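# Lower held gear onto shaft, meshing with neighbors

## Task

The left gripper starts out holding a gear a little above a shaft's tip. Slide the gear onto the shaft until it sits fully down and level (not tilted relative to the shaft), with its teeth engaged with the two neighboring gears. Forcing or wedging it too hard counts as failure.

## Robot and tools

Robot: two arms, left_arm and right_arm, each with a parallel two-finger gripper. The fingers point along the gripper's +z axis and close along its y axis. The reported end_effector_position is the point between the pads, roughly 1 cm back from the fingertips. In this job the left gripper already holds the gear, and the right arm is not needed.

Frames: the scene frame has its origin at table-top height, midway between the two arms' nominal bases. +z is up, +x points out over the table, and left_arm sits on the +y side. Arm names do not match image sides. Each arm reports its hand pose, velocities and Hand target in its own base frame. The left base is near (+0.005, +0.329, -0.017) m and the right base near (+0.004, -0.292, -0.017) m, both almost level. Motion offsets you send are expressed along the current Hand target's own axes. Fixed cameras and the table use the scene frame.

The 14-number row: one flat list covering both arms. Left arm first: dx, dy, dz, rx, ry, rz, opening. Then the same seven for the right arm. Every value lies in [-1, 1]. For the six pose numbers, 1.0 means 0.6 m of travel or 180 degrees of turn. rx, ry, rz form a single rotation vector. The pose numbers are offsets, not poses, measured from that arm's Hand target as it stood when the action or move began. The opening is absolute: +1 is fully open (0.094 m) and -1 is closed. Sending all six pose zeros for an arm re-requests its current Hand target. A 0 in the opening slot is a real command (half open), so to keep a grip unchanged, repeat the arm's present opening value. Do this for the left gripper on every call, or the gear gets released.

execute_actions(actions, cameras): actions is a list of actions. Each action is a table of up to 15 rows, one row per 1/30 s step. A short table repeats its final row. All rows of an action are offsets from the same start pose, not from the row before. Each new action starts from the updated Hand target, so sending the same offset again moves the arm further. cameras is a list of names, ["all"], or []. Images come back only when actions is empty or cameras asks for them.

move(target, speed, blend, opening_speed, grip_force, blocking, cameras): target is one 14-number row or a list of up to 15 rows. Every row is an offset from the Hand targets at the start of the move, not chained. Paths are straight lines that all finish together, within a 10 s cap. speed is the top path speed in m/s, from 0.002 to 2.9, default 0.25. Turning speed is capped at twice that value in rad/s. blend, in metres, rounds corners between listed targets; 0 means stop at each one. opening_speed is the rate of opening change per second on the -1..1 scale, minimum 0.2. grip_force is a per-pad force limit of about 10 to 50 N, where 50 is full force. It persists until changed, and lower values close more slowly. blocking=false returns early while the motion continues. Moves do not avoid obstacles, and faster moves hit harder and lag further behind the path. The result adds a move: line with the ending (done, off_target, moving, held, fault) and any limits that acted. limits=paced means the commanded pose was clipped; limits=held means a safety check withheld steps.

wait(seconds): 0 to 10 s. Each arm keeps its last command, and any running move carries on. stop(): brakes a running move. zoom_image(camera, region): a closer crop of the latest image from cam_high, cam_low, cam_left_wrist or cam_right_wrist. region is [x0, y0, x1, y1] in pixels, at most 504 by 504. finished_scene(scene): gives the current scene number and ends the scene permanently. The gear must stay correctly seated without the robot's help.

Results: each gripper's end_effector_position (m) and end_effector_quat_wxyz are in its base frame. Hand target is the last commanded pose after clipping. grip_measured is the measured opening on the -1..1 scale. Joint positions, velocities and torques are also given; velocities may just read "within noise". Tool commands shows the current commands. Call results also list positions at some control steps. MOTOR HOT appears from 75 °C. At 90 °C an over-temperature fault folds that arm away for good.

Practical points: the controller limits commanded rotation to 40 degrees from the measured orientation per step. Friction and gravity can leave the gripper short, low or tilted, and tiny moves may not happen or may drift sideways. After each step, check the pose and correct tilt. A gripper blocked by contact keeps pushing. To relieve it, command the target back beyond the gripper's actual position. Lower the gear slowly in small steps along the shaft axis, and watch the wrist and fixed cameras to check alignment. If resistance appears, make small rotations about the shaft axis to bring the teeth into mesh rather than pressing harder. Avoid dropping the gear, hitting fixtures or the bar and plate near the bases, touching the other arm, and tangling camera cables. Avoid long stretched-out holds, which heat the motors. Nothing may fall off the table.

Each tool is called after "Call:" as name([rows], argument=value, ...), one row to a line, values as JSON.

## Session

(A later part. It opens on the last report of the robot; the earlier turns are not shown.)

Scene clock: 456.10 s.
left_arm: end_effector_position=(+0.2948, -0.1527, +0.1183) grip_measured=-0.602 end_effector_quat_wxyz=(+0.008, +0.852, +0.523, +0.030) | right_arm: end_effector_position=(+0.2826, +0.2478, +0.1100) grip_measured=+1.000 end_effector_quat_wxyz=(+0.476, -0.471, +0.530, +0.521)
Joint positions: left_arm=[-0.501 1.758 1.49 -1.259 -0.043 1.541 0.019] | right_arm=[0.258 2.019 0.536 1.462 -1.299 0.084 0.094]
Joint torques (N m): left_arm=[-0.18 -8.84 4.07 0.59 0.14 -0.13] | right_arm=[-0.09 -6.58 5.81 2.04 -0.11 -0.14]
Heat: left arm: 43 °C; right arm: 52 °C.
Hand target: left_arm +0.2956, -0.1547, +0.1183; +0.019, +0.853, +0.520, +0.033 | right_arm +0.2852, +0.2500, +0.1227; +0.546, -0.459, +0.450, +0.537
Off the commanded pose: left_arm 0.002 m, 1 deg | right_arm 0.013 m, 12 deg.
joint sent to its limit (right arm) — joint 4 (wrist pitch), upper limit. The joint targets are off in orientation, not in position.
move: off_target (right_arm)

Call:
wait(seconds=0, cameras=["cam_low","cam_left_wrist","cam_right_wrist"])

Call:
zoom_image(camera="cam_low", region=[456, 264, 474, 282])

Call:
zoom_image(camera="cam_right_wrist", region=[415, 140, 510, 235])

Call:
zoom_image(camera="cam_left_wrist", region=[350, 240, 560, 410])

Scene clock: 464.47 s.
left_arm: end_effector_position=(+0.2948, -0.1527, +0.1183) grip_measured=-0.602 end_effector_quat_wxyz=(+0.008, +0.852, +0.523, +0.030) | right_arm: end_effector_position=(+0.2826, +0.2478, +0.1100) grip_measured=+1.000 end_effector_quat_wxyz=(+0.476, -0.471, +0.530, +0.521)
Joint positions: left_arm=[-0.501 1.758 1.49 -1.259 -0.043 1.541 0.019] | right_arm=[0.258 2.019 0.536 1.462 -1.299 0.084 0.094]
Joint torques (N m): left_arm=[-0.18 -8.83 4.07 0.6 0.14 -0.12] | right_arm=[-0.14 -6.63 5.82 2.04 -0.11 -0.13]
Heat: left arm: 44 °C; right arm: 52 °C.
Hand target: left_arm +0.2956, -0.1547, +0.1183; +0.019, +0.853, +0.520, +0.033 | right_arm +0.2852, +0.2500, +0.1227; +0.546, -0.459, +0.450, +0.537
Tool commands: left_gripper/opening=-1.0 right_gripper/opening=+1.0
Off the commanded pose: left_arm 0.002 m, 1 deg | right_arm 0.013 m, 12 deg.
camera_calibration:
cam_left_wrist: T_world_to_cam=[[-0.924371, 0.376145, -0.0636595, 0.337328], [0.286452, 0.794559, 0.53537, 0.0159357], [0.251958, 0.476645, -0.842215, 0.201803], [0, 0, 0, 1]] pos_world=[0.256406, -0.235734, 0.182904]
cam_right_wrist: T_world_to_cam=[[0.999376, -0.016006, 0.0314819, -0.286296], [0.0186395, -0.518102, -0.855116, 0.257569], [0.0299978, 0.855169, -0.51748, -0.0597111], [0, 0, 0, 1]] pos_world=[0.283107, 0.179928, 0.198365]
Images, in order (width x height): cam_low 896x504, cam_left_wrist 896x504, cam_right_wrist 896x504.

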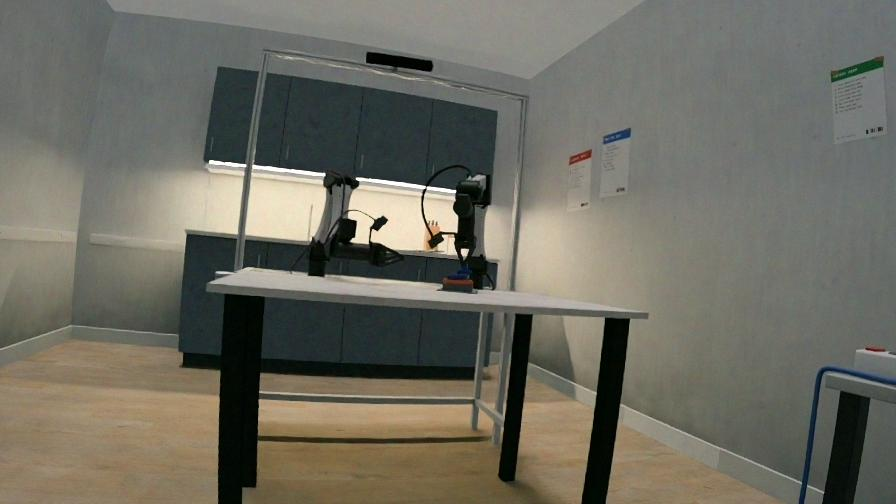

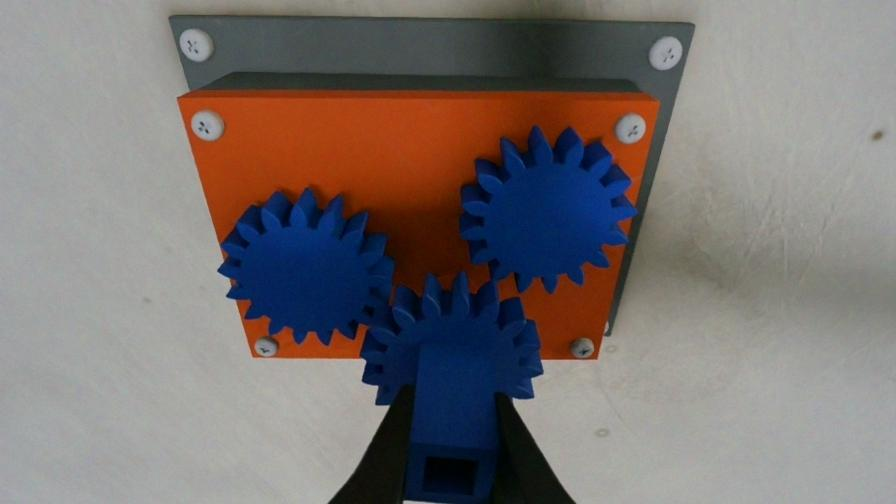

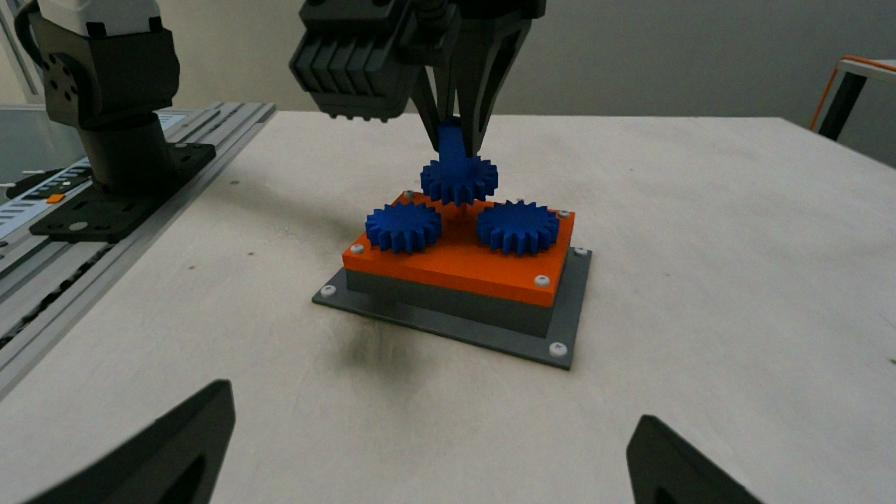

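Scaled by 28.000 from the camera's 896x504 image, which has a finer 1280x720 frame.

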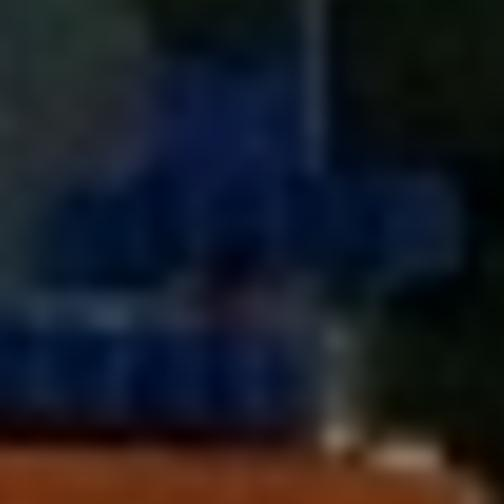

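Scaled by 5.305 from the camera's 896x504 image, which has a finer 1280x720 frame.

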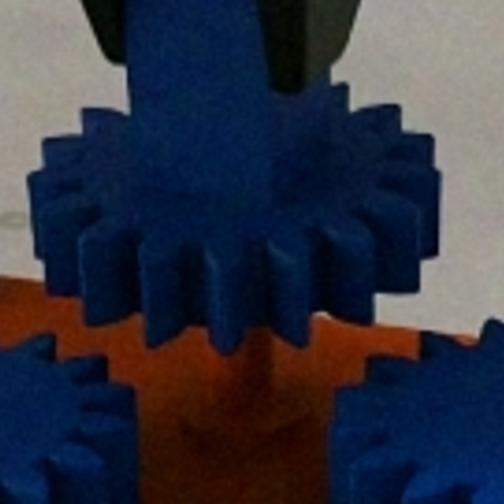

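Scaled by 2.400 from the camera's 896x504 image, which has a finer 1280x720 frame.

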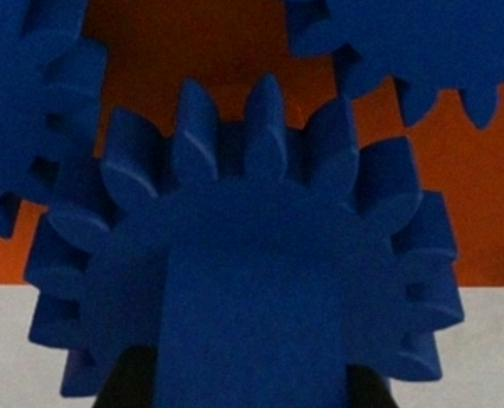

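Call:
move([
  [-0.0005,0.0042,0.0045,0,0,0,-1,0,0,0,0,0,0,1],
], speed=0.006)

Scene clock: 480.63 s.
left_arm: end_effector_position=(+0.2950, -0.1528, +0.1183) grip_measured=-0.602 end_effector_quat_wxyz=(+0.008, +0.852, +0.523, +0.030) | right_arm: end_effector_position=(+0.2826, +0.2478, +0.1100) grip_measured=+1.000 end_effector_quat_wxyz=(+0.476, -0.471, +0.530, +0.521)
Joint positions: left_arm=[-0.501 1.758 1.49 -1.259 -0.043 1.541 0.019] | right_arm=[0.258 2.019 0.536 1.462 -1.299 0.084 0.094]
Joint torques (N m): left_arm=[-0.2 -7.91 4.25 0.67 0.13 -0.12] | right_arm=[-0.12 -6.68 5.94 2.06 -0.1 -0.12]
Heat: left arm: 44 °C; right arm: 52 °C.
Hand target: left_arm +0.2979, -0.1562, +0.1158; +0.019, +0.853, +0.520, +0.033 | right_arm +0.2852, +0.2500, +0.1227; +0.546, -0.459, +0.450, +0.537
Off the commanded pose: left_arm 0.005 m, 1 deg | right_arm 0.013 m, 12 deg.
joint sent to its limit (right arm) — joint 4 (wrist pitch), upper limit. The joint targets are off in orientation, not in position.
move: off_target (right_arm)

Call:
move([
  [-0.0005,0.004,0.002,0,0,0,-1,0,0,0,0,0,0,1],
], speed=0.006)

Scene clock: 484.67 s.
left_arm: end_effector_position=(+0.2950, -0.1528, +0.1183) grip_measured=-0.602 end_effector_quat_wxyz=(+0.008, +0.852, +0.523, +0.030) | right_arm: end_effector_position=(+0.2826, +0.2478, +0.1100) grip_measured=+1.000 end_effector_quat_wxyz=(+0.476, -0.471, +0.530, +0.521)
Joint positions: left_arm=[-0.501 1.758 1.49 -1.259 -0.043 1.541 0.019] | right_arm=[0.258 2.019 0.536 1.462 -1.299 0.084 0.094]
Joint torques (N m): left_arm=[-0.27 -7.15 4.79 0.69 0.14 -0.15] | right_arm=[-0.09 -6.65 5.85 2.06 -0.11 -0.13]
Heat: left arm: 44 °C; right arm: 52 °C.
Hand target: left_arm +0.3000, -0.1575, +0.1148; +0.019, +0.853, +0.520, +0.033 | right_arm +0.2852, +0.2500, +0.1227; +0.546, -0.459, +0.450, +0.537
Off the commanded pose: left_arm 0.008 m, 1 deg | right_arm 0.013 m, 12 deg.
joint sent to its limit (right arm) — joint 4 (wrist pitch), upper limit. The joint targets are off in orientation, not in position.
move: off_target (right_arm)

Call:
move([
  [-0.0005,0.005,0.004,0,0,0,-1,0,0,0,0,0,0,1],
], speed=0.008)

Scene clock: 489.47 s.
left_arm: end_effector_position=(+0.2951, -0.1528, +0.1183) grip_measured=-0.602 end_effector_quat_wxyz=(+0.009, +0.852, +0.523, +0.030) | right_arm: end_effector_position=(+0.2826, +0.2478, +0.1100) grip_measured=+1.000 end_effector_quat_wxyz=(+0.476, -0.471, +0.530, +0.521)
Joint positions: left_arm=[-0.501 1.758 1.49 -1.258 -0.043 1.541 0.019] | right_arm=[0.258 2.019 0.536 1.462 -1.299 0.084 0.094]
Joint torques (N m): left_arm=[-0.31 -6.17 5.29 0.73 0.14 -0.14] | right_arm=[-0.06 -6.63 5.86 2.05 -0.09 -0.13]
Heat: left arm: 44 °C; right arm: 52 °C.
Hand target: left_arm +0.3027, -0.1592, +0.1125; +0.019, +0.853, +0.520, +0.033 | right_arm +0.2852, +0.2500, +0.1227; +0.546, -0.459, +0.450, +0.537
Off the commanded pose: left_arm 0.011 m, 1 deg | right_arm 0.013 m, 12 deg.
joint sent to its limit (right arm) — joint 4 (wrist pitch), upper limit. The joint targets are off in orientation, not in position.
move: off_target (left_arm, right_arm)

Call:
move([
  [-0.004,0,0,0,0,0,-1,0,0,0,0,0,0,1],
  [0.005,0,0,0,0,0,-1,0,0,0,0,0,0,1],
  [-0.004,0.002,0,0,0,0,-1,0,0,0,0,0,0,1],
  [0.003,0.002,0,0,0,0,-1,0,0,0,0,0,0,1],
], speed=0.015)

Scene clock: 503.40 s.
left_arm: end_effector_position=(+0.2963, -0.1555, +0.1130) grip_measured=-0.602 end_effector_quat_wxyz=(+0.005, +0.853, +0.521, +0.027) | right_arm: end_effector_position=(+0.2826, +0.2478, +0.1100) grip_measured=+1.000 end_effector_quat_wxyz=(+0.476, -0.471, +0.530, +0.521)
Joint positions: left_arm=[-0.505 1.775 1.49 -1.249 -0.042 1.541 0.019] | right_arm=[0.258 2.019 0.536 1.462 -1.299 0.084 0.094]
Joint torques (N m): left_arm=[0.47 -7.31 5.79 0.63 0.12 -0.1] | right_arm=[-0.08 -6.61 5.81 2.04 -0.11 -0.13]
Heat: left arm: 42 °C; right arm: 52 °C.
Hand target: left_arm +0.3046, -0.1582, +0.1126; +0.019, +0.853, +0.520, +0.033 | right_arm +0.2852, +0.2500, +0.1227; +0.546, -0.459, +0.450, +0.537
Off the commanded pose: left_arm 0.009 m, 2 deg | right_arm 0.013 m, 12 deg.
joint sent to its limit (right arm) — joint 4 (wrist pitch), upper limit. The joint targets are off in orientation, not in position.
move: off_target (right_arm)

Call:
wait(seconds=0, cameras=["cam_low","cam_left_wrist","cam_right_wrist"])

Call:
zoom_image(camera="cam_low", region=[456, 264, 474, 282])

Call:
zoom_image(camera="cam_right_wrist", region=[395, 140, 525, 270])

Call:
zoom_image(camera="cam_left_wrist", region=[330, 220, 580, 410])

Scene clock: 510.97 s.
left_arm: end_effector_position=(+0.2963, -0.1555, +0.1130) grip_measured=-0.602 end_effector_quat_wxyz=(+0.005, +0.853, +0.521, +0.027) | right_arm: end_effector_position=(+0.2826, +0.2478, +0.1100) grip_measured=+1.000 end_effector_quat_wxyz=(+0.476, -0.471, +0.530, +0.521)
Joint positions: left_arm=[-0.505 1.775 1.49 -1.249 -0.042 1.541 0.019] | right_arm=[0.258 2.019 0.536 1.462 -1.299 0.084 0.094]
Joint torques (N m): left_arm=[0.51 -7.34 5.78 0.63 0.13 -0.09] | right_arm=[-0.08 -6.64 5.85 2.03 -0.12 -0.12]
Heat: left arm: 42 °C; right arm: 52 °C.
Hand target: left_arm +0.3046, -0.1582, +0.1126; +0.019, +0.853, +0.520, +0.033 | right_arm +0.2852, +0.2500, +0.1227; +0.546, -0.459, +0.450, +0.537
Tool commands: left_gripper/opening=-1.0 right_gripper/opening=+1.0
Off the commanded pose: left_arm 0.009 m, 2 deg | right_arm 0.013 m, 12 deg.
camera_calibration:
cam_left_wrist: T_world_to_cam=[[-0.923004, 0.380589, -0.0567046, 0.338917], [0.293753, 0.792124, 0.535021, 0.0180954], [0.24854, 0.47717, -0.842933, 0.199521], [0, 0, 0, 1]] pos_world=[0.257918, -0.238527, 0.17772]
cam_right_wrist: T_world_to_cam=[[0.999376, -0.016006, 0.0314819, -0.286296], [0.0186395, -0.518102, -0.855116, 0.257569], [0.0299978, 0.855169, -0.51748, -0.0597111], [0, 0, 0, 1]] pos_world=[0.283107, 0.179928, 0.198365]
Images, in order (width x height): cam_low 896x504, cam_left_wrist 896x504, cam_right_wrist 896x504.

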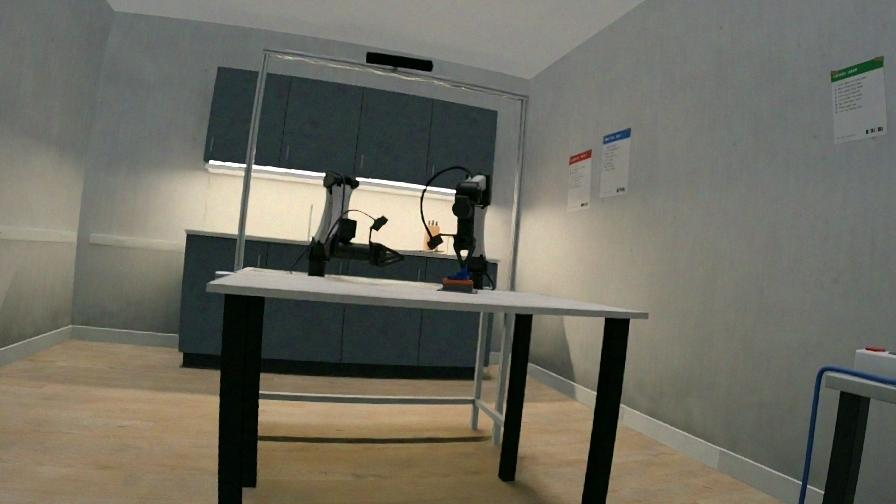

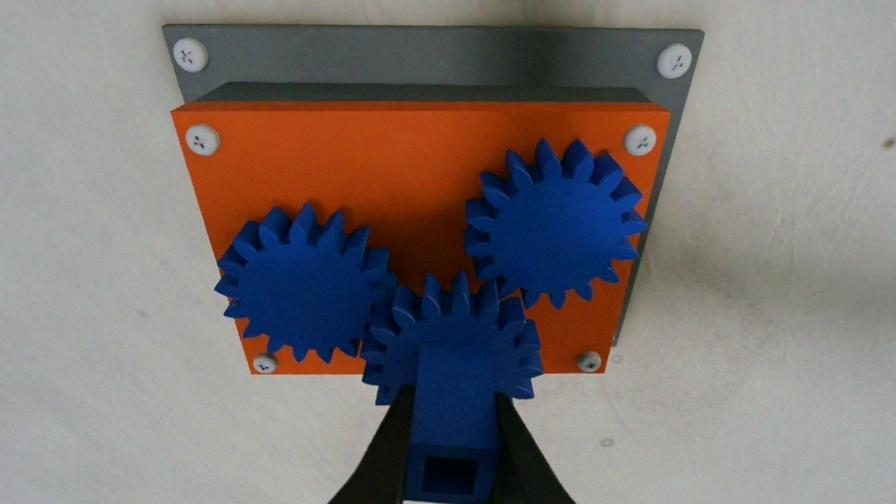

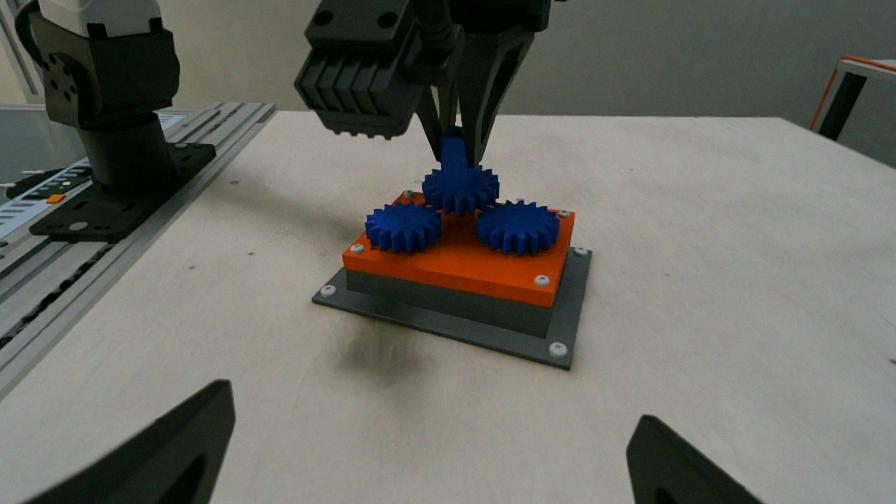

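Scaled by 28.000 from the camera's 896x504 image, which has a finer 1280x720 frame.

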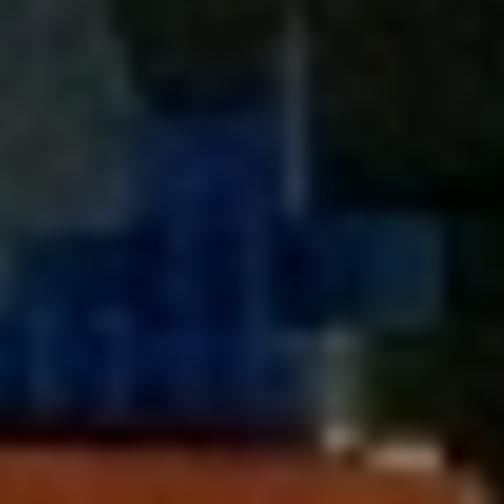

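Scaled by 3.877 from the camera's 896x504 image, which has a finer 1280x720 frame.

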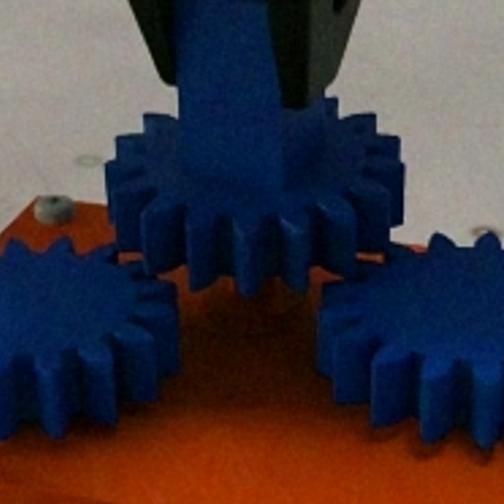

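Scaled by 2.016 from the camera's 896x504 image, which has a finer 1280x720 frame.

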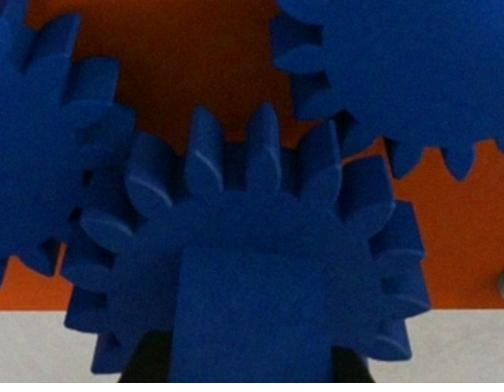

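Call:
move([
  [-0.0027,-0.0115,0.006,0,0,0,-1,0,0,0,0,0,0,1],
], speed=0.03)

Scene clock: 530.77 s.
left_arm: end_effector_position=(+0.2958, -0.1552, +0.1115) grip_measured=-0.602 end_effector_quat_wxyz=(+0.010, +0.853, +0.521, +0.030) | right_arm: end_effector_position=(+0.2826, +0.2478, +0.1100) grip_measured=+1.000 end_effector_quat_wxyz=(+0.476, -0.471, +0.530, +0.521)
Joint positions: left_arm=[-0.505 1.764 1.47 -1.231 -0.042 1.541 0.019] | right_arm=[0.258 2.019 0.536 1.462 -1.299 0.084 0.094]
Joint torques (N m): left_arm=[0.12 -8.36 3.79 0.67 0.13 -0.14] | right_arm=[-0.13 -6.57 5.82 2.04 -0.12 -0.11]
Heat: left arm: 42 °C; right arm: 52 °C.
Hand target: left_arm +0.2981, -0.1565, +0.1087; +0.019, +0.853, +0.520, +0.033 | right_arm +0.2852, +0.2500, +0.1227; +0.546, -0.459, +0.450, +0.537
Off the commanded pose: left_arm 0.004 m, 1 deg | right_arm 0.013 m, 12 deg.
joint sent to its limit (right arm) — joint 4 (wrist pitch), upper limit. The joint targets are off in orientation, not in position.
move: off_target (right_arm)

Call:
wait(seconds=0, cameras=["cam_left_wrist","cam_right_wrist"])

Call:
zoom_image(camera="cam_left_wrist", region=[340, 240, 420, 360])

Call:
zoom_image(camera="cam_left_wrist", region=[460, 230, 560, 340])

Call:
zoom_image(camera="cam_right_wrist", region=[400, 170, 520, 240])

Scene clock: 539.50 s.
left_arm: end_effector_position=(+0.2957, -0.1552, +0.1114) grip_measured=-0.602 end_effector_quat_wxyz=(+0.010, +0.853, +0.521, +0.030) | right_arm: end_effector_position=(+0.2826, +0.2478, +0.1100) grip_measured=+1.000 end_effector_quat_wxyz=(+0.476, -0.471, +0.530, +0.521)
Joint positions: left_arm=[-0.505 1.764 1.47 -1.231 -0.042 1.541 0.019] | right_arm=[0.258 2.019 0.536 1.462 -1.299 0.084 0.094]
Joint torques (N m): left_arm=[0.08 -8.31 3.77 0.67 0.12 -0.14] | right_arm=[-0.1 -6.61 5.86 2.04 -0.11 -0.13]
Heat: left arm: 42 °C; right arm: 52 °C.
Hand target: left_arm +0.2980, -0.1564, +0.1086; +0.019, +0.853, +0.520, +0.033 | right_arm +0.2852, +0.2500, +0.1227; +0.546, -0.459, +0.450, +0.537
Tool commands: left_gripper/opening=-1.0 right_gripper/opening=+1.0
Off the commanded pose: left_arm 0.004 m, 1 deg | right_arm 0.013 m, 12 deg.
camera_calibration:
cam_left_wrist: T_world_to_cam=[[-0.922531, 0.380215, -0.0661315, 0.339026], [0.28922, 0.794596, 0.533825, 0.0207183], [0.255516, 0.473344, -0.843005, 0.195537], [0, 0, 0, 1]] pos_world=[0.256807, -0.237921, 0.176199]
cam_right_wrist: T_world_to_cam=[[0.999376, -0.016006, 0.0314819, -0.286296], [0.0186395, -0.518102, -0.855116, 0.257569], [0.0299978, 0.855169, -0.51748, -0.0597111], [0, 0, 0, 1]] pos_world=[0.283107, 0.179928, 0.198365]
Images, in order (width x height): cam_left_wrist 896x504, cam_right_wrist 896x504.

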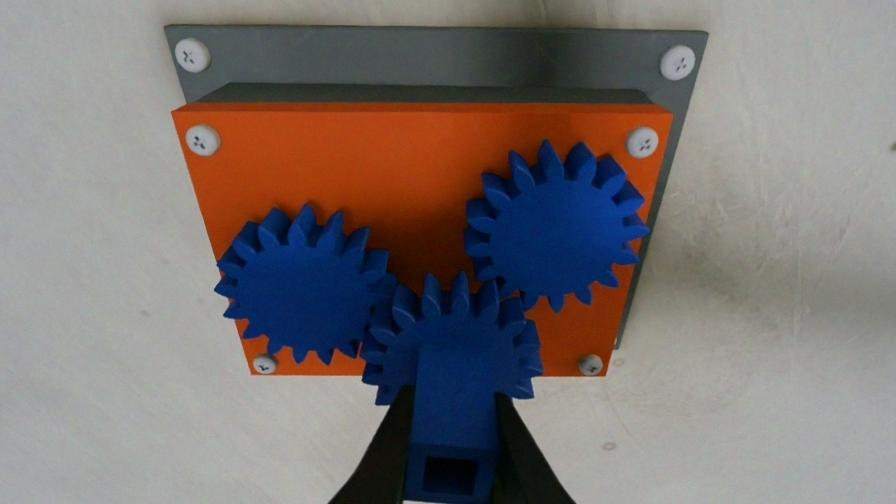

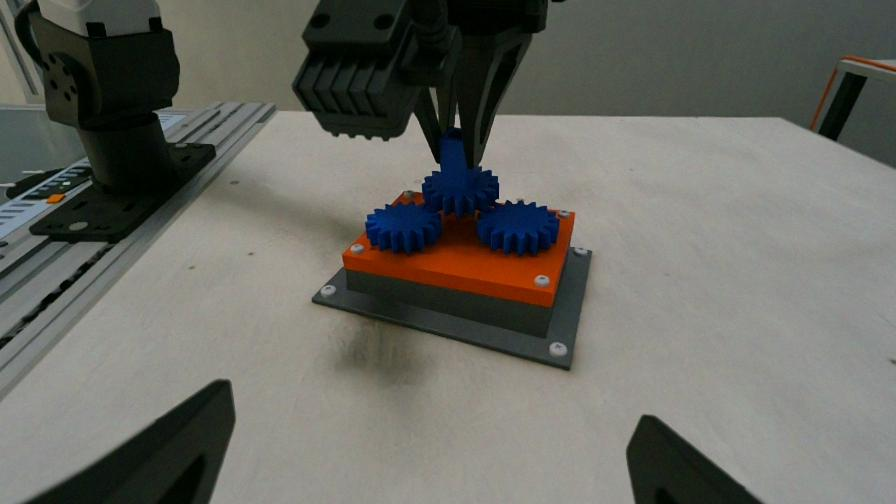

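Scaled by 4.200 from the camera's 896x504 image, which has a finer 1280x720 frame.

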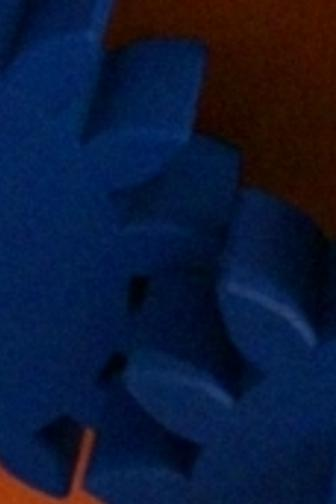

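Scaled by 4.582 from the camera's 896x504 image, which has a finer 1280x720 frame.

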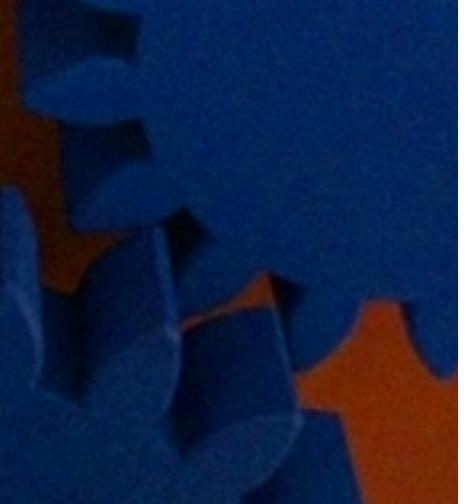

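Scaled by 4.200 from the camera's 896x504 image, which has a finer 1280x720 frame.

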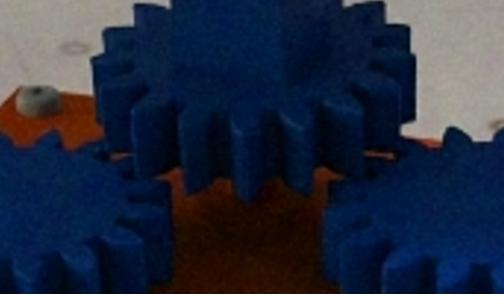

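Call:
move([
  [0.005,0,0.002,0,0,0,-1,0,0,0,0,0,0,1],
  [-0.003,0.001,0.003,0,0,0,-1,0,0,0,0,0,0,1],
  [0.003,0.003,0.003,0,0,0,-1,0,0,0,0,0,0,1],
], speed=0.015)

Scene clock: 553.20 s.
left_arm: end_effector_position=(+0.2960, -0.1549, +0.1114) grip_measured=-0.602 end_effector_quat_wxyz=(+0.010, +0.853, +0.521, +0.030) | right_arm: end_effector_position=(+0.2826, +0.2478, +0.1100) grip_measured=+1.000 end_effector_quat_wxyz=(+0.476, -0.471, +0.530, +0.521)
Joint positions: left_arm=[-0.504 1.764 1.47 -1.23 -0.042 1.543 0.019] | right_arm=[0.258 2.019 0.536 1.462 -1.299 0.084 0.094]
Joint torques (N m): left_arm=[0.49 -7.66 3.97 0.71 0.12 -0.11] | right_arm=[-0.1 -6.65 5.81 2.04 -0.09 -0.14]
Heat: left arm: 43 °C; right arm: 52 °C.
Hand target: left_arm +0.3005, -0.1556, +0.1070; +0.019, +0.853, +0.520, +0.033 | right_arm +0.2852, +0.2500, +0.1227; +0.546, -0.459, +0.450, +0.537
Off the commanded pose: left_arm 0.006 m, 1 deg | right_arm 0.013 m, 12 deg.
joint sent to its limit (right arm) — joint 4 (wrist pitch), upper limit. The joint targets are off in orientation, not in position.
move: off_target (right_arm)

Call:
move([
  [0,0,0.002,0,0,-0.02,-1,0,0,0,0,0,0,1],
], speed=0.05)

Call:
move([
  [0,0,0,0,0,0.038,-1,0,0,0,0,0,0,1],
], speed=0.05)

Scene clock: 559.10 s.
left_arm: end_effector_position=(+0.2960, -0.1549, +0.1114) grip_measured=-0.602 end_effector_quat_wxyz=(+0.010, +0.841, +0.541, +0.029) | right_arm: end_effector_position=(+0.2826, +0.2478, +0.1100) grip_measured=+1.000 end_effector_quat_wxyz=(+0.476, -0.471, +0.530, +0.521)
Joint positions: left_arm=[-0.504 1.764 1.47 -1.23 -0.042 1.495 0.019] | right_arm=[0.258 2.019 0.536 1.462 -1.299 0.084 0.094]
Joint torques (N m): left_arm=[0.46 -7.61 3.67 0.75 0.12 -0.25] | right_arm=[-0.13 -6.54 5.86 2.03 -0.1 -0.12]
Heat: left arm: 42 °C; right arm: 52 °C.
Hand target: left_arm +0.3006, -0.1556, +0.1058; +0.020, +0.836, +0.547, +0.032 | right_arm +0.2852, +0.2500, +0.1227; +0.546, -0.459, +0.450, +0.537
Off the commanded pose: left_arm 0.007 m, 1 deg | right_arm 0.013 m, 12 deg.
joint sent to its limit (right arm) — joint 4 (wrist pitch), upper limit. The joint targets are off in orientation, not in position.
move: off_target (right_arm)

Scene clock: 560.80 s.
left_arm: end_effector_position=(+0.2961, -0.1550, +0.1114) grip_measured=-0.602 end_effector_quat_wxyz=(+0.009, +0.865, +0.500, +0.030) | right_arm: end_effector_position=(+0.2826, +0.2478, +0.1100) grip_measured=+1.000 end_effector_quat_wxyz=(+0.476, -0.471, +0.530, +0.521)
Joint positions: left_arm=[-0.504 1.764 1.47 -1.23 -0.042 1.591 0.019] | right_arm=[0.258 2.019 0.536 1.462 -1.299 0.084 0.094]
Joint torques (N m): left_arm=[0.43 -7.61 3.64 0.74 0.13 0] | right_arm=[-0.16 -6.58 5.82 2.04 -0.09 -0.12]
Heat: left arm: 42 °C; right arm: 52 °C.
Hand target: left_arm +0.3006, -0.1556, +0.1058; +0.018, +0.867, +0.496, +0.033 | right_arm +0.2852, +0.2500, +0.1227; +0.546, -0.459, +0.450, +0.537
Off the commanded pose: left_arm 0.007 m, 1 deg | right_arm 0.013 m, 12 deg.
joint sent to its limit (right arm) — joint 4 (wrist pitch), upper limit. The joint targets are off in orientation, not in position.
move: off_target (right_arm)

Call:
wait(seconds=0, cameras=["cam_low","cam_left_wrist","cam_right_wrist"])

Call:
zoom_image(camera="cam_left_wrist", region=[200, 130, 650, 410])

Call:
zoom_image(camera="cam_right_wrist", region=[395, 160, 525, 250])

Call:
zoom_image(camera="cam_low", region=[456, 264, 474, 282])

Scene clock: 577.87 s.
left_arm: end_effector_position=(+0.2961, -0.1550, +0.1114) grip_measured=-0.602 end_effector_quat_wxyz=(+0.009, +0.866, +0.500, +0.030) | right_arm: end_effector_position=(+0.2826, +0.2478, +0.1100) grip_measured=+1.000 end_effector_quat_wxyz=(+0.476, -0.471, +0.530, +0.521)
Joint positions: left_arm=[-0.504 1.764 1.47 -1.23 -0.042 1.591 0.019] | right_arm=[0.258 2.019 0.536 1.462 -1.299 0.084 0.094]
Joint torques (N m): left_arm=[0.47 -7.61 3.66 0.74 0.14 -0.01] | right_arm=[-0.05 -6.56 5.82 2.03 -0.1 -0.13]
Heat: left arm: 42 °C; right arm: 52 °C.
Hand target: left_arm +0.3006, -0.1556, +0.1058; +0.018, +0.867, +0.496, +0.033 | right_arm +0.2852, +0.2500, +0.1227; +0.546, -0.459, +0.450, +0.537
Tool commands: left_gripper/opening=-1.0 right_gripper/opening=+1.0
Off the commanded pose: left_arm 0.007 m, 1 deg | right_arm 0.013 m, 12 deg.
camera_calibration:
cam_left_wrist: T_world_to_cam=[[-0.902867, 0.424972, -0.065035, 0.340261], [0.327653, 0.778119, 0.535886, 0.00631725], [0.278341, 0.462525, -0.841782, 0.186815], [0, 0, 0, 1]] pos_world=[0.253142, -0.235923, 0.176001]
cam_right_wrist: T_world_to_cam=[[0.999376, -0.016006, 0.0314819, -0.286296], [0.0186395, -0.518102, -0.855116, 0.257569], [0.0299978, 0.855169, -0.51748, -0.0597111], [0, 0, 0, 1]] pos_world=[0.283107, 0.179928, 0.198365]
Images, in order (width x height): cam_low 896x504, cam_left_wrist 896x504, cam_right_wrist 896x504.

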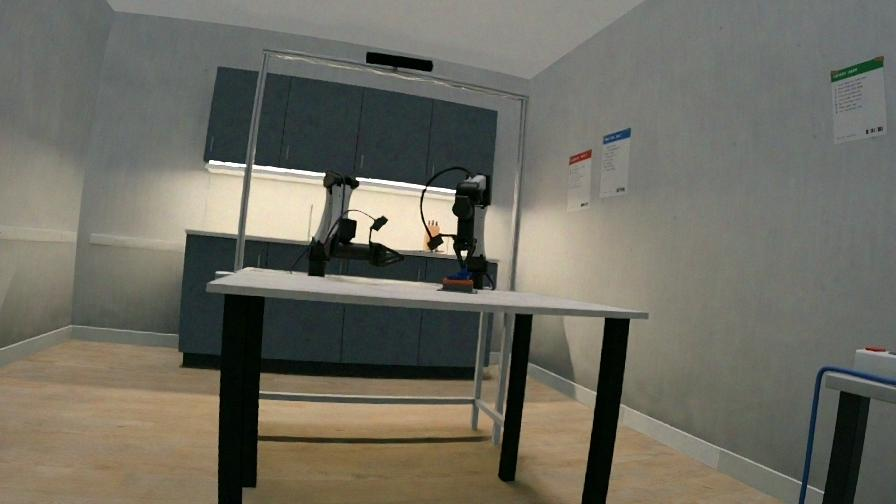

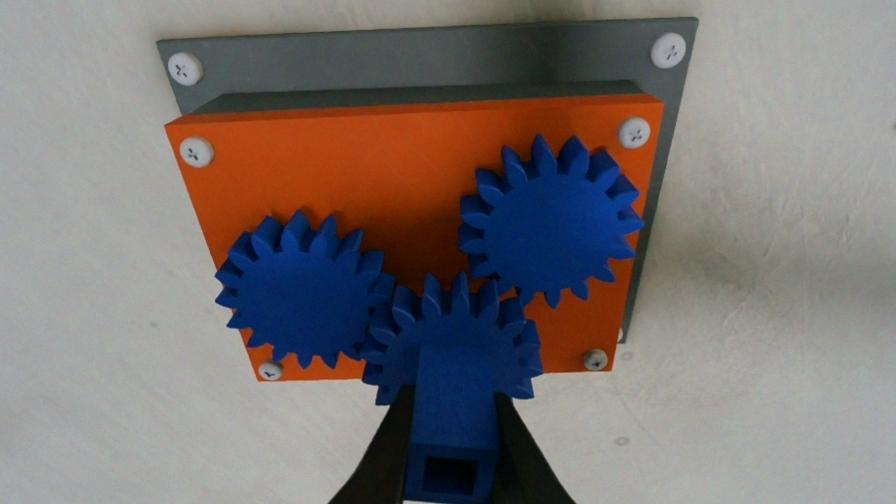

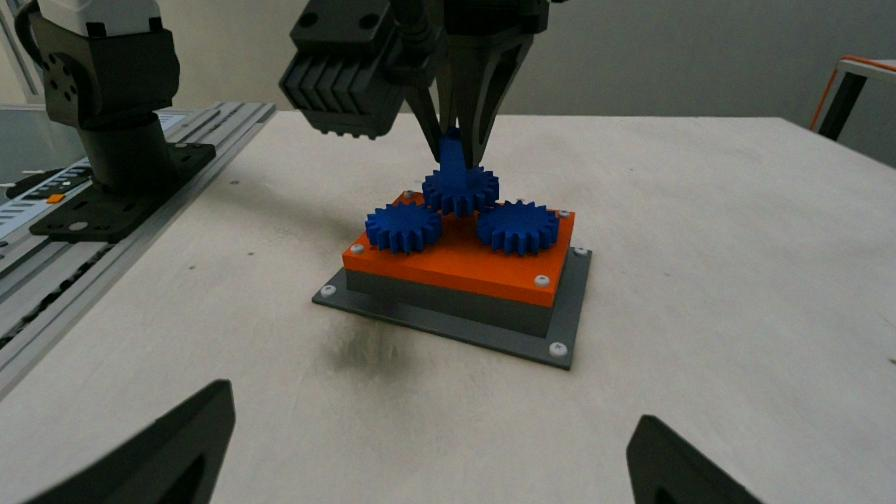

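Scaled by 1.120 from the camera's 896x504 image, which has a finer 1280x720 frame.

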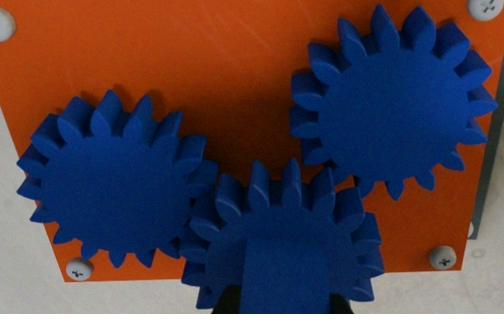

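Scaled by 3.877 from the camera's 896x504 image, which has a finer 1280x720 frame.

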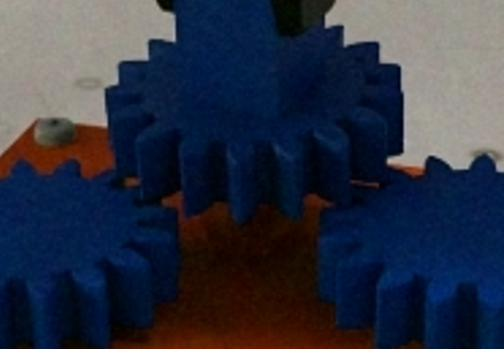

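Scaled by 28.000 from the camera's 896x504 image, which has a finer 1280x720 frame.

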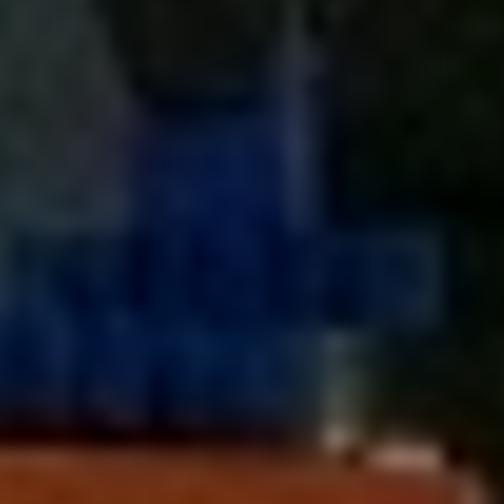

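Call:
zoom_image(camera="cam_left_wrist", region=[450, 130, 650, 330])

Call:
zoom_image(camera="cam_left_wrist", region=[205, 200, 405, 380])

Scaled by 2.520 from the camera's 896x504 image, which has a finer 1280x720 frame.

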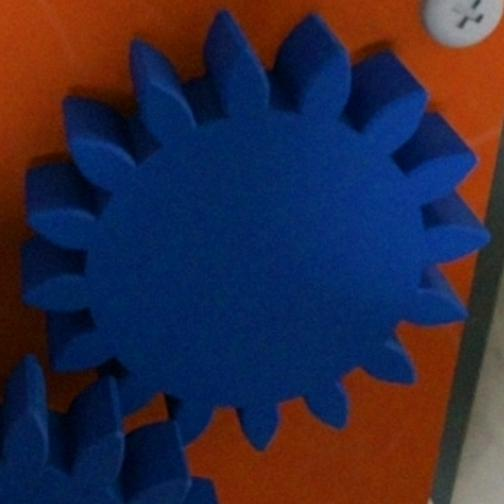

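Scaled by 2.520 from the camera's 896x504 image, which has a finer 1280x720 frame.

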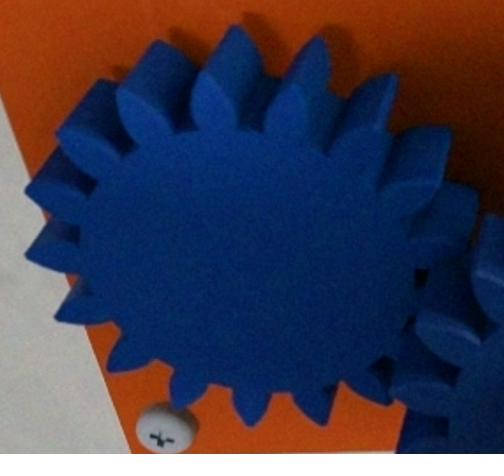

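Call:
move([
  [-0.002,-0.0068,0,0,0,-0.009,-1,0,0,0,0,0,0,1],
], speed=0.03)

Scene clock: 634.43 s.
left_arm: end_effector_position=(+0.2955, -0.1546, +0.1110) grip_measured=-0.602 end_effector_quat_wxyz=(+0.014, +0.863, +0.503, +0.033) | right_arm: end_effector_position=(+0.2826, +0.2478, +0.1100) grip_measured=+1.000 end_effector_quat_wxyz=(+0.476, -0.471, +0.530, +0.521)
Joint positions: left_arm=[-0.504 1.751 1.452 -1.214 -0.042 1.583 0.019] | right_arm=[0.258 2.019 0.536 1.462 -1.299 0.084 0.094]
Joint torques (N m): left_arm=[0.25 -7.77 3.55 0.66 0.13 -0.23] | right_arm=[-0.12 -6.56 5.85 2.04 -0.09 -0.14]
Heat: left arm: 42 °C; right arm: 53 °C.
Hand target: left_arm +0.2966, -0.1547, +0.1055; +0.019, +0.860, +0.508, +0.033 | right_arm +0.2852, +0.2500, +0.1227; +0.546, -0.459, +0.450, +0.537
Off the commanded pose: left_arm 0.006 m, 1 deg | right_arm 0.013 m, 12 deg.
joint sent to its limit (right arm) — joint 4 (wrist pitch), upper limit. The joint targets are off in orientation, not in position.
move: off_target (right_arm)

Call:
move([
  [0.003,0.001,0,0.0067,0.0003,-0.003,-1,0,0,0,0,0,0,1],
  [-0.003,0.001,0,0.0067,0.0003,-0.006,-1,0,0,0,0,0,0,1],
  [0.001,0.001,0.001,0.0067,0.0003,-0.009,-1,0,0,0,0,0,0,1],
], speed=0.015)

Scene clock: 647.60 s.
left_arm: end_effector_position=(+0.2953, -0.1545, +0.1110) grip_measured=-0.602 end_effector_quat_wxyz=(+0.014, +0.856, +0.515, +0.032) | right_arm: end_effector_position=(+0.2826, +0.2478, +0.1100) grip_measured=+1.000 end_effector_quat_wxyz=(+0.476, -0.471, +0.530, +0.521)
Joint positions: left_arm=[-0.504 1.751 1.452 -1.215 -0.042 1.555 0.019] | right_arm=[0.258 2.019 0.536 1.462 -1.299 0.084 0.094]
Joint torques (N m): left_arm=[0.34 -5.89 5.52 0.47 0.13 -0.24] | right_arm=[-0.06 -6.54 5.93 2.04 -0.1 -0.13]
Heat: left arm: 42 °C; right arm: 53 °C.
Hand target: left_arm +0.2974, -0.1544, +0.1050; +0.010, +0.853, +0.521, +0.028 | right_arm +0.2852, +0.2500, +0.1227; +0.546, -0.459, +0.450, +0.537
Off the commanded pose: left_arm 0.006 m, 1 deg | right_arm 0.013 m, 12 deg.
joint sent to its limit (right arm) — joint 4 (wrist pitch), upper limit. The joint targets are off in orientation, not in position.
move: off_target (right_arm)

Call:
move([
  [0,0,-0.0265,0,0,0,-1,0,0,0,0,0,0,1],
], speed=0.04)

Scene clock: 657.97 s.
left_arm: end_effector_position=(+0.2944, -0.1540, +0.1148) grip_measured=-0.602 end_effector_quat_wxyz=(+0.008, +0.856, +0.517, +0.029) | right_arm: end_effector_position=(+0.2826, +0.2478, +0.1100) grip_measured=+1.000 end_effector_quat_wxyz=(+0.476, -0.471, +0.530, +0.521)
Joint positions: left_arm=[-0.504 1.76 1.478 -1.247 -0.042 1.552 0.019] | right_arm=[0.258 2.019 0.536 1.462 -1.299 0.084 0.094]
Joint torques (N m): left_arm=[0.23 -7.28 7.83 0.18 0.11 -0.22] | right_arm=[-0.1 -6.64 5.81 2.03 -0.09 -0.11]
Heat: left arm: 41 °C; right arm: 53 °C.
Hand target: left_arm +0.2965, -0.1546, +0.1208; +0.010, +0.853, +0.521, +0.028 | right_arm +0.2852, +0.2500, +0.1227; +0.546, -0.459, +0.450, +0.537
Off the commanded pose: left_arm 0.006 m, 1 deg | right_arm 0.013 m, 12 deg.
joint sent to its limit (right arm) — joint 4 (wrist pitch), upper limit. The joint targets are off in orientation, not in position.
move: off_target (right_arm)

Call:
move([
  [-0.0008,-0.0015,0.0205,0,0,0.005,-1,0,0,0,0,0,0,1],
], speed=0.03)

Scene clock: 667.33 s.
left_arm: end_effector_position=(+0.2954, -0.1546, +0.1127) grip_measured=-0.602 end_effector_quat_wxyz=(+0.010, +0.856, +0.517, +0.030) | right_arm: end_effector_position=(+0.2826, +0.2478, +0.1100) grip_measured=+1.000 end_effector_quat_wxyz=(+0.476, -0.471, +0.530, +0.521)
Joint positions: left_arm=[-0.504 1.76 1.47 -1.233 -0.042 1.552 0.019] | right_arm=[0.258 2.019 0.536 1.462 -1.299 0.084 0.094]
Joint torques (N m): left_arm=[0.18 -7.17 4.71 0.5 0.12 -0.08] | right_arm=[-0.06 -6.61 5.85 2.05 -0.11 -0.11]
Heat: left arm: 40 °C; right arm: 53 °C.
Hand target: left_arm +0.2962, -0.1545, +0.1085; +0.010, +0.857, +0.514, +0.028 | right_arm +0.2852, +0.2500, +0.1227; +0.546, -0.459, +0.450, +0.537
Off the commanded pose: left_arm 0.004 m, 0 deg | right_arm 0.013 m, 12 deg.
joint sent to its limit (right arm) — joint 4 (wrist pitch), upper limit. The joint targets are off in orientation, not in position.
move: off_target (right_arm)

Call:
move([
  [0.002,0,0.006,0,0,0.005,-1,0,0,0,0,0,0,1],
], speed=0.03, cameras=["cam_left_wrist","cam_right_wrist","cam_low"])

Call:
zoom_image(camera="cam_right_wrist", region=[395, 160, 525, 250])

Call:
zoom_image(camera="cam_left_wrist", region=[340, 240, 420, 360])

Call:
zoom_image(camera="cam_left_wrist", region=[460, 230, 560, 340])

Scene clock: 679.80 s.
left_arm: end_effector_position=(+0.2958, -0.1546, +0.1116) grip_measured=-0.602 end_effector_quat_wxyz=(+0.011, +0.860, +0.510, +0.031) | right_arm: end_effector_position=(+0.2826, +0.2478, +0.1100) grip_measured=+1.000 end_effector_quat_wxyz=(+0.476, -0.471, +0.530, +0.521)
Joint positions: left_arm=[-0.504 1.76 1.465 -1.227 -0.042 1.569 0.019] | right_arm=[0.258 2.019 0.536 1.462 -1.299 0.084 0.094]
Joint torques (N m): left_arm=[0.49 -7.02 4.05 0.56 0.12 -0.05] | right_arm=[-0.09 -6.57 5.85 2.03 -0.12 -0.13]
Heat: left arm: 40 °C; right arm: 53 °C.
Hand target: left_arm +0.2969, -0.1533, +0.1049; +0.009, +0.861, +0.507, +0.028 | right_arm +0.2852, +0.2500, +0.1227; +0.546, -0.459, +0.450, +0.537
Off the commanded pose: left_arm 0.007 m, 0 deg | right_arm 0.013 m, 12 deg.
joint sent to its limit (right arm) — joint 4 (wrist pitch), upper limit. The joint targets are off in orientation, not in position.
move: off_target (right_arm)
camera_calibration:
cam_left_wrist: T_world_to_cam=[[-0.912192, 0.404049, -0.0681928, 0.339783], [0.308508, 0.786733, 0.534672, 0.013199], [0.269684, 0.466686, -0.842303, 0.190051], [0, 0, 0, 1]] pos_world=[0.254622, -0.236367, 0.176194]
cam_right_wrist: T_world_to_cam=[[0.999376, -0.016006, 0.0314819, -0.286296], [0.0186395, -0.518102, -0.855116, 0.257569], [0.0299978, 0.855169, -0.51748, -0.0597111], [0, 0, 0, 1]] pos_world=[0.283107, 0.179928, 0.198365]
Images, in order (width x height): cam_low 896x504, cam_left_wrist 896x504, cam_right_wrist 896x504.

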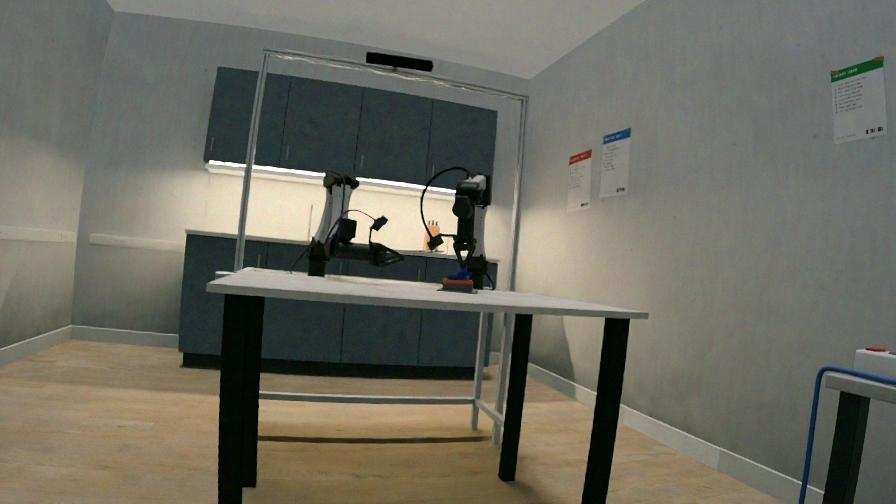

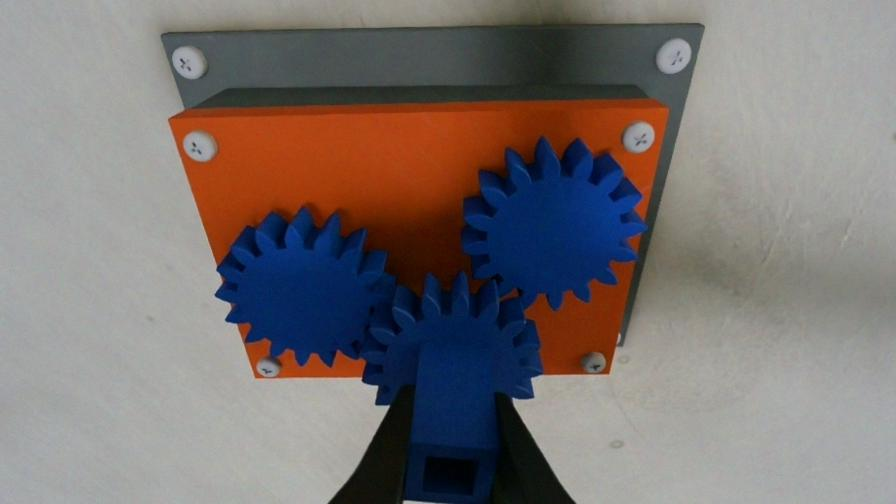

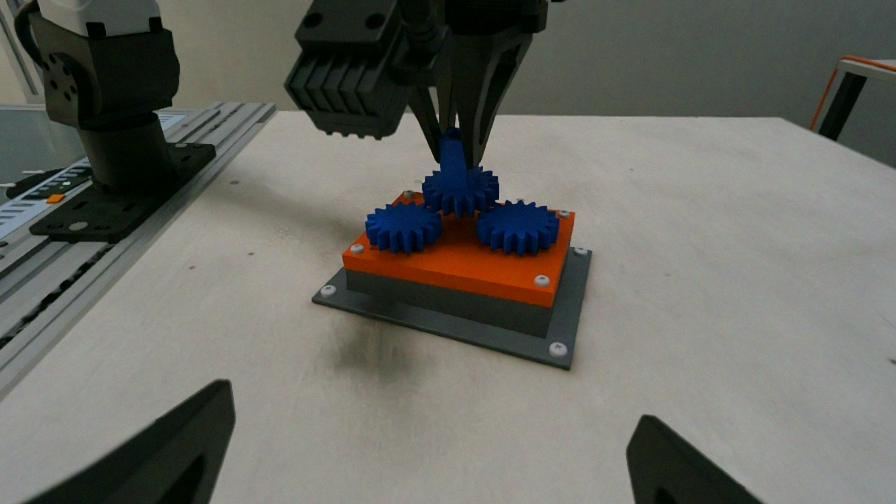

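Scaled by 3.877 from the camera's 896x504 image, which has a finer 1280x720 frame.

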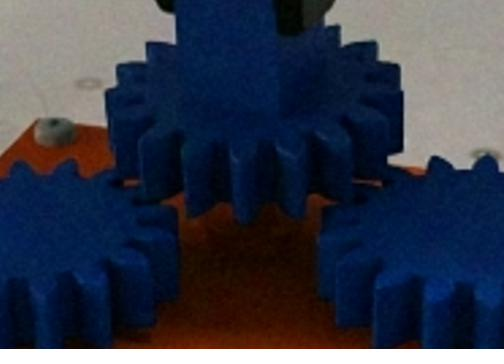

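Scaled by 4.200 from the camera's 896x504 image, which has a finer 1280x720 frame.

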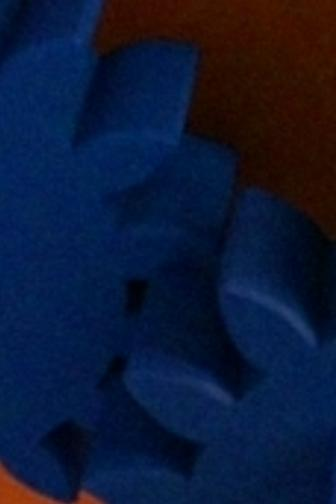

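Scaled by 4.582 from the camera's 896x504 image, which has a finer 1280x720 frame.

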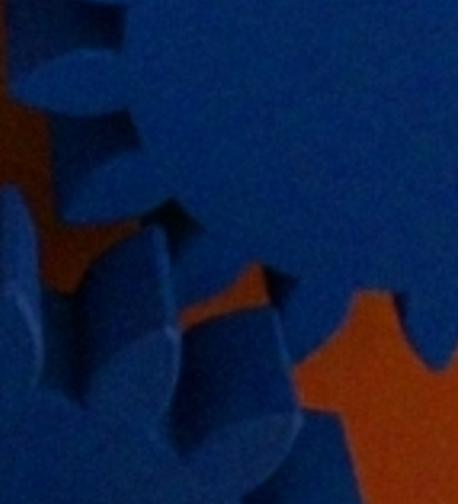

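Call:
move([
  [0.007,0,-0.006,0,0,0,-1,0,0,0,0,0,0,1],
  [0.007,0,0.002,0,0,0,-1,0,0,0,0,0,0,1],
], speed=0.02)

Scene clock: 697.77 s.
left_arm: end_effector_position=(+0.2965, -0.1534, +0.1115) grip_measured=-0.602 end_effector_quat_wxyz=(+0.013, +0.861, +0.508, +0.027) | right_arm: end_effector_position=(+0.2826, +0.2478, +0.1100) grip_measured=+1.000 end_effector_quat_wxyz=(+0.476, -0.471, +0.530, +0.521)
Joint positions: left_arm=[-0.494 1.76 1.465 -1.227 -0.033 1.581 0.019] | right_arm=[0.258 2.019 0.536 1.462 -1.299 0.084 0.094]
Joint torques (N m): left_arm=[0.77 -6.97 3.79 0.6 0.04 -0.04] | right_arm=[-0.08 -6.54 5.89 2.05 -0.11 -0.14]
Heat: left arm: 39 °C; right arm: 53 °C.
Hand target: left_arm +0.2990, -0.1496, +0.1038; +0.009, +0.861, +0.507, +0.028 | right_arm +0.2852, +0.2500, +0.1227; +0.546, -0.459, +0.450, +0.537
Off the commanded pose: left_arm 0.009 m, 0 deg | right_arm 0.013 m, 12 deg.
joint sent to its limit (right arm) — joint 4 (wrist pitch), upper limit. The joint targets are off in orientation, not in position.
move: off_target (right_arm)


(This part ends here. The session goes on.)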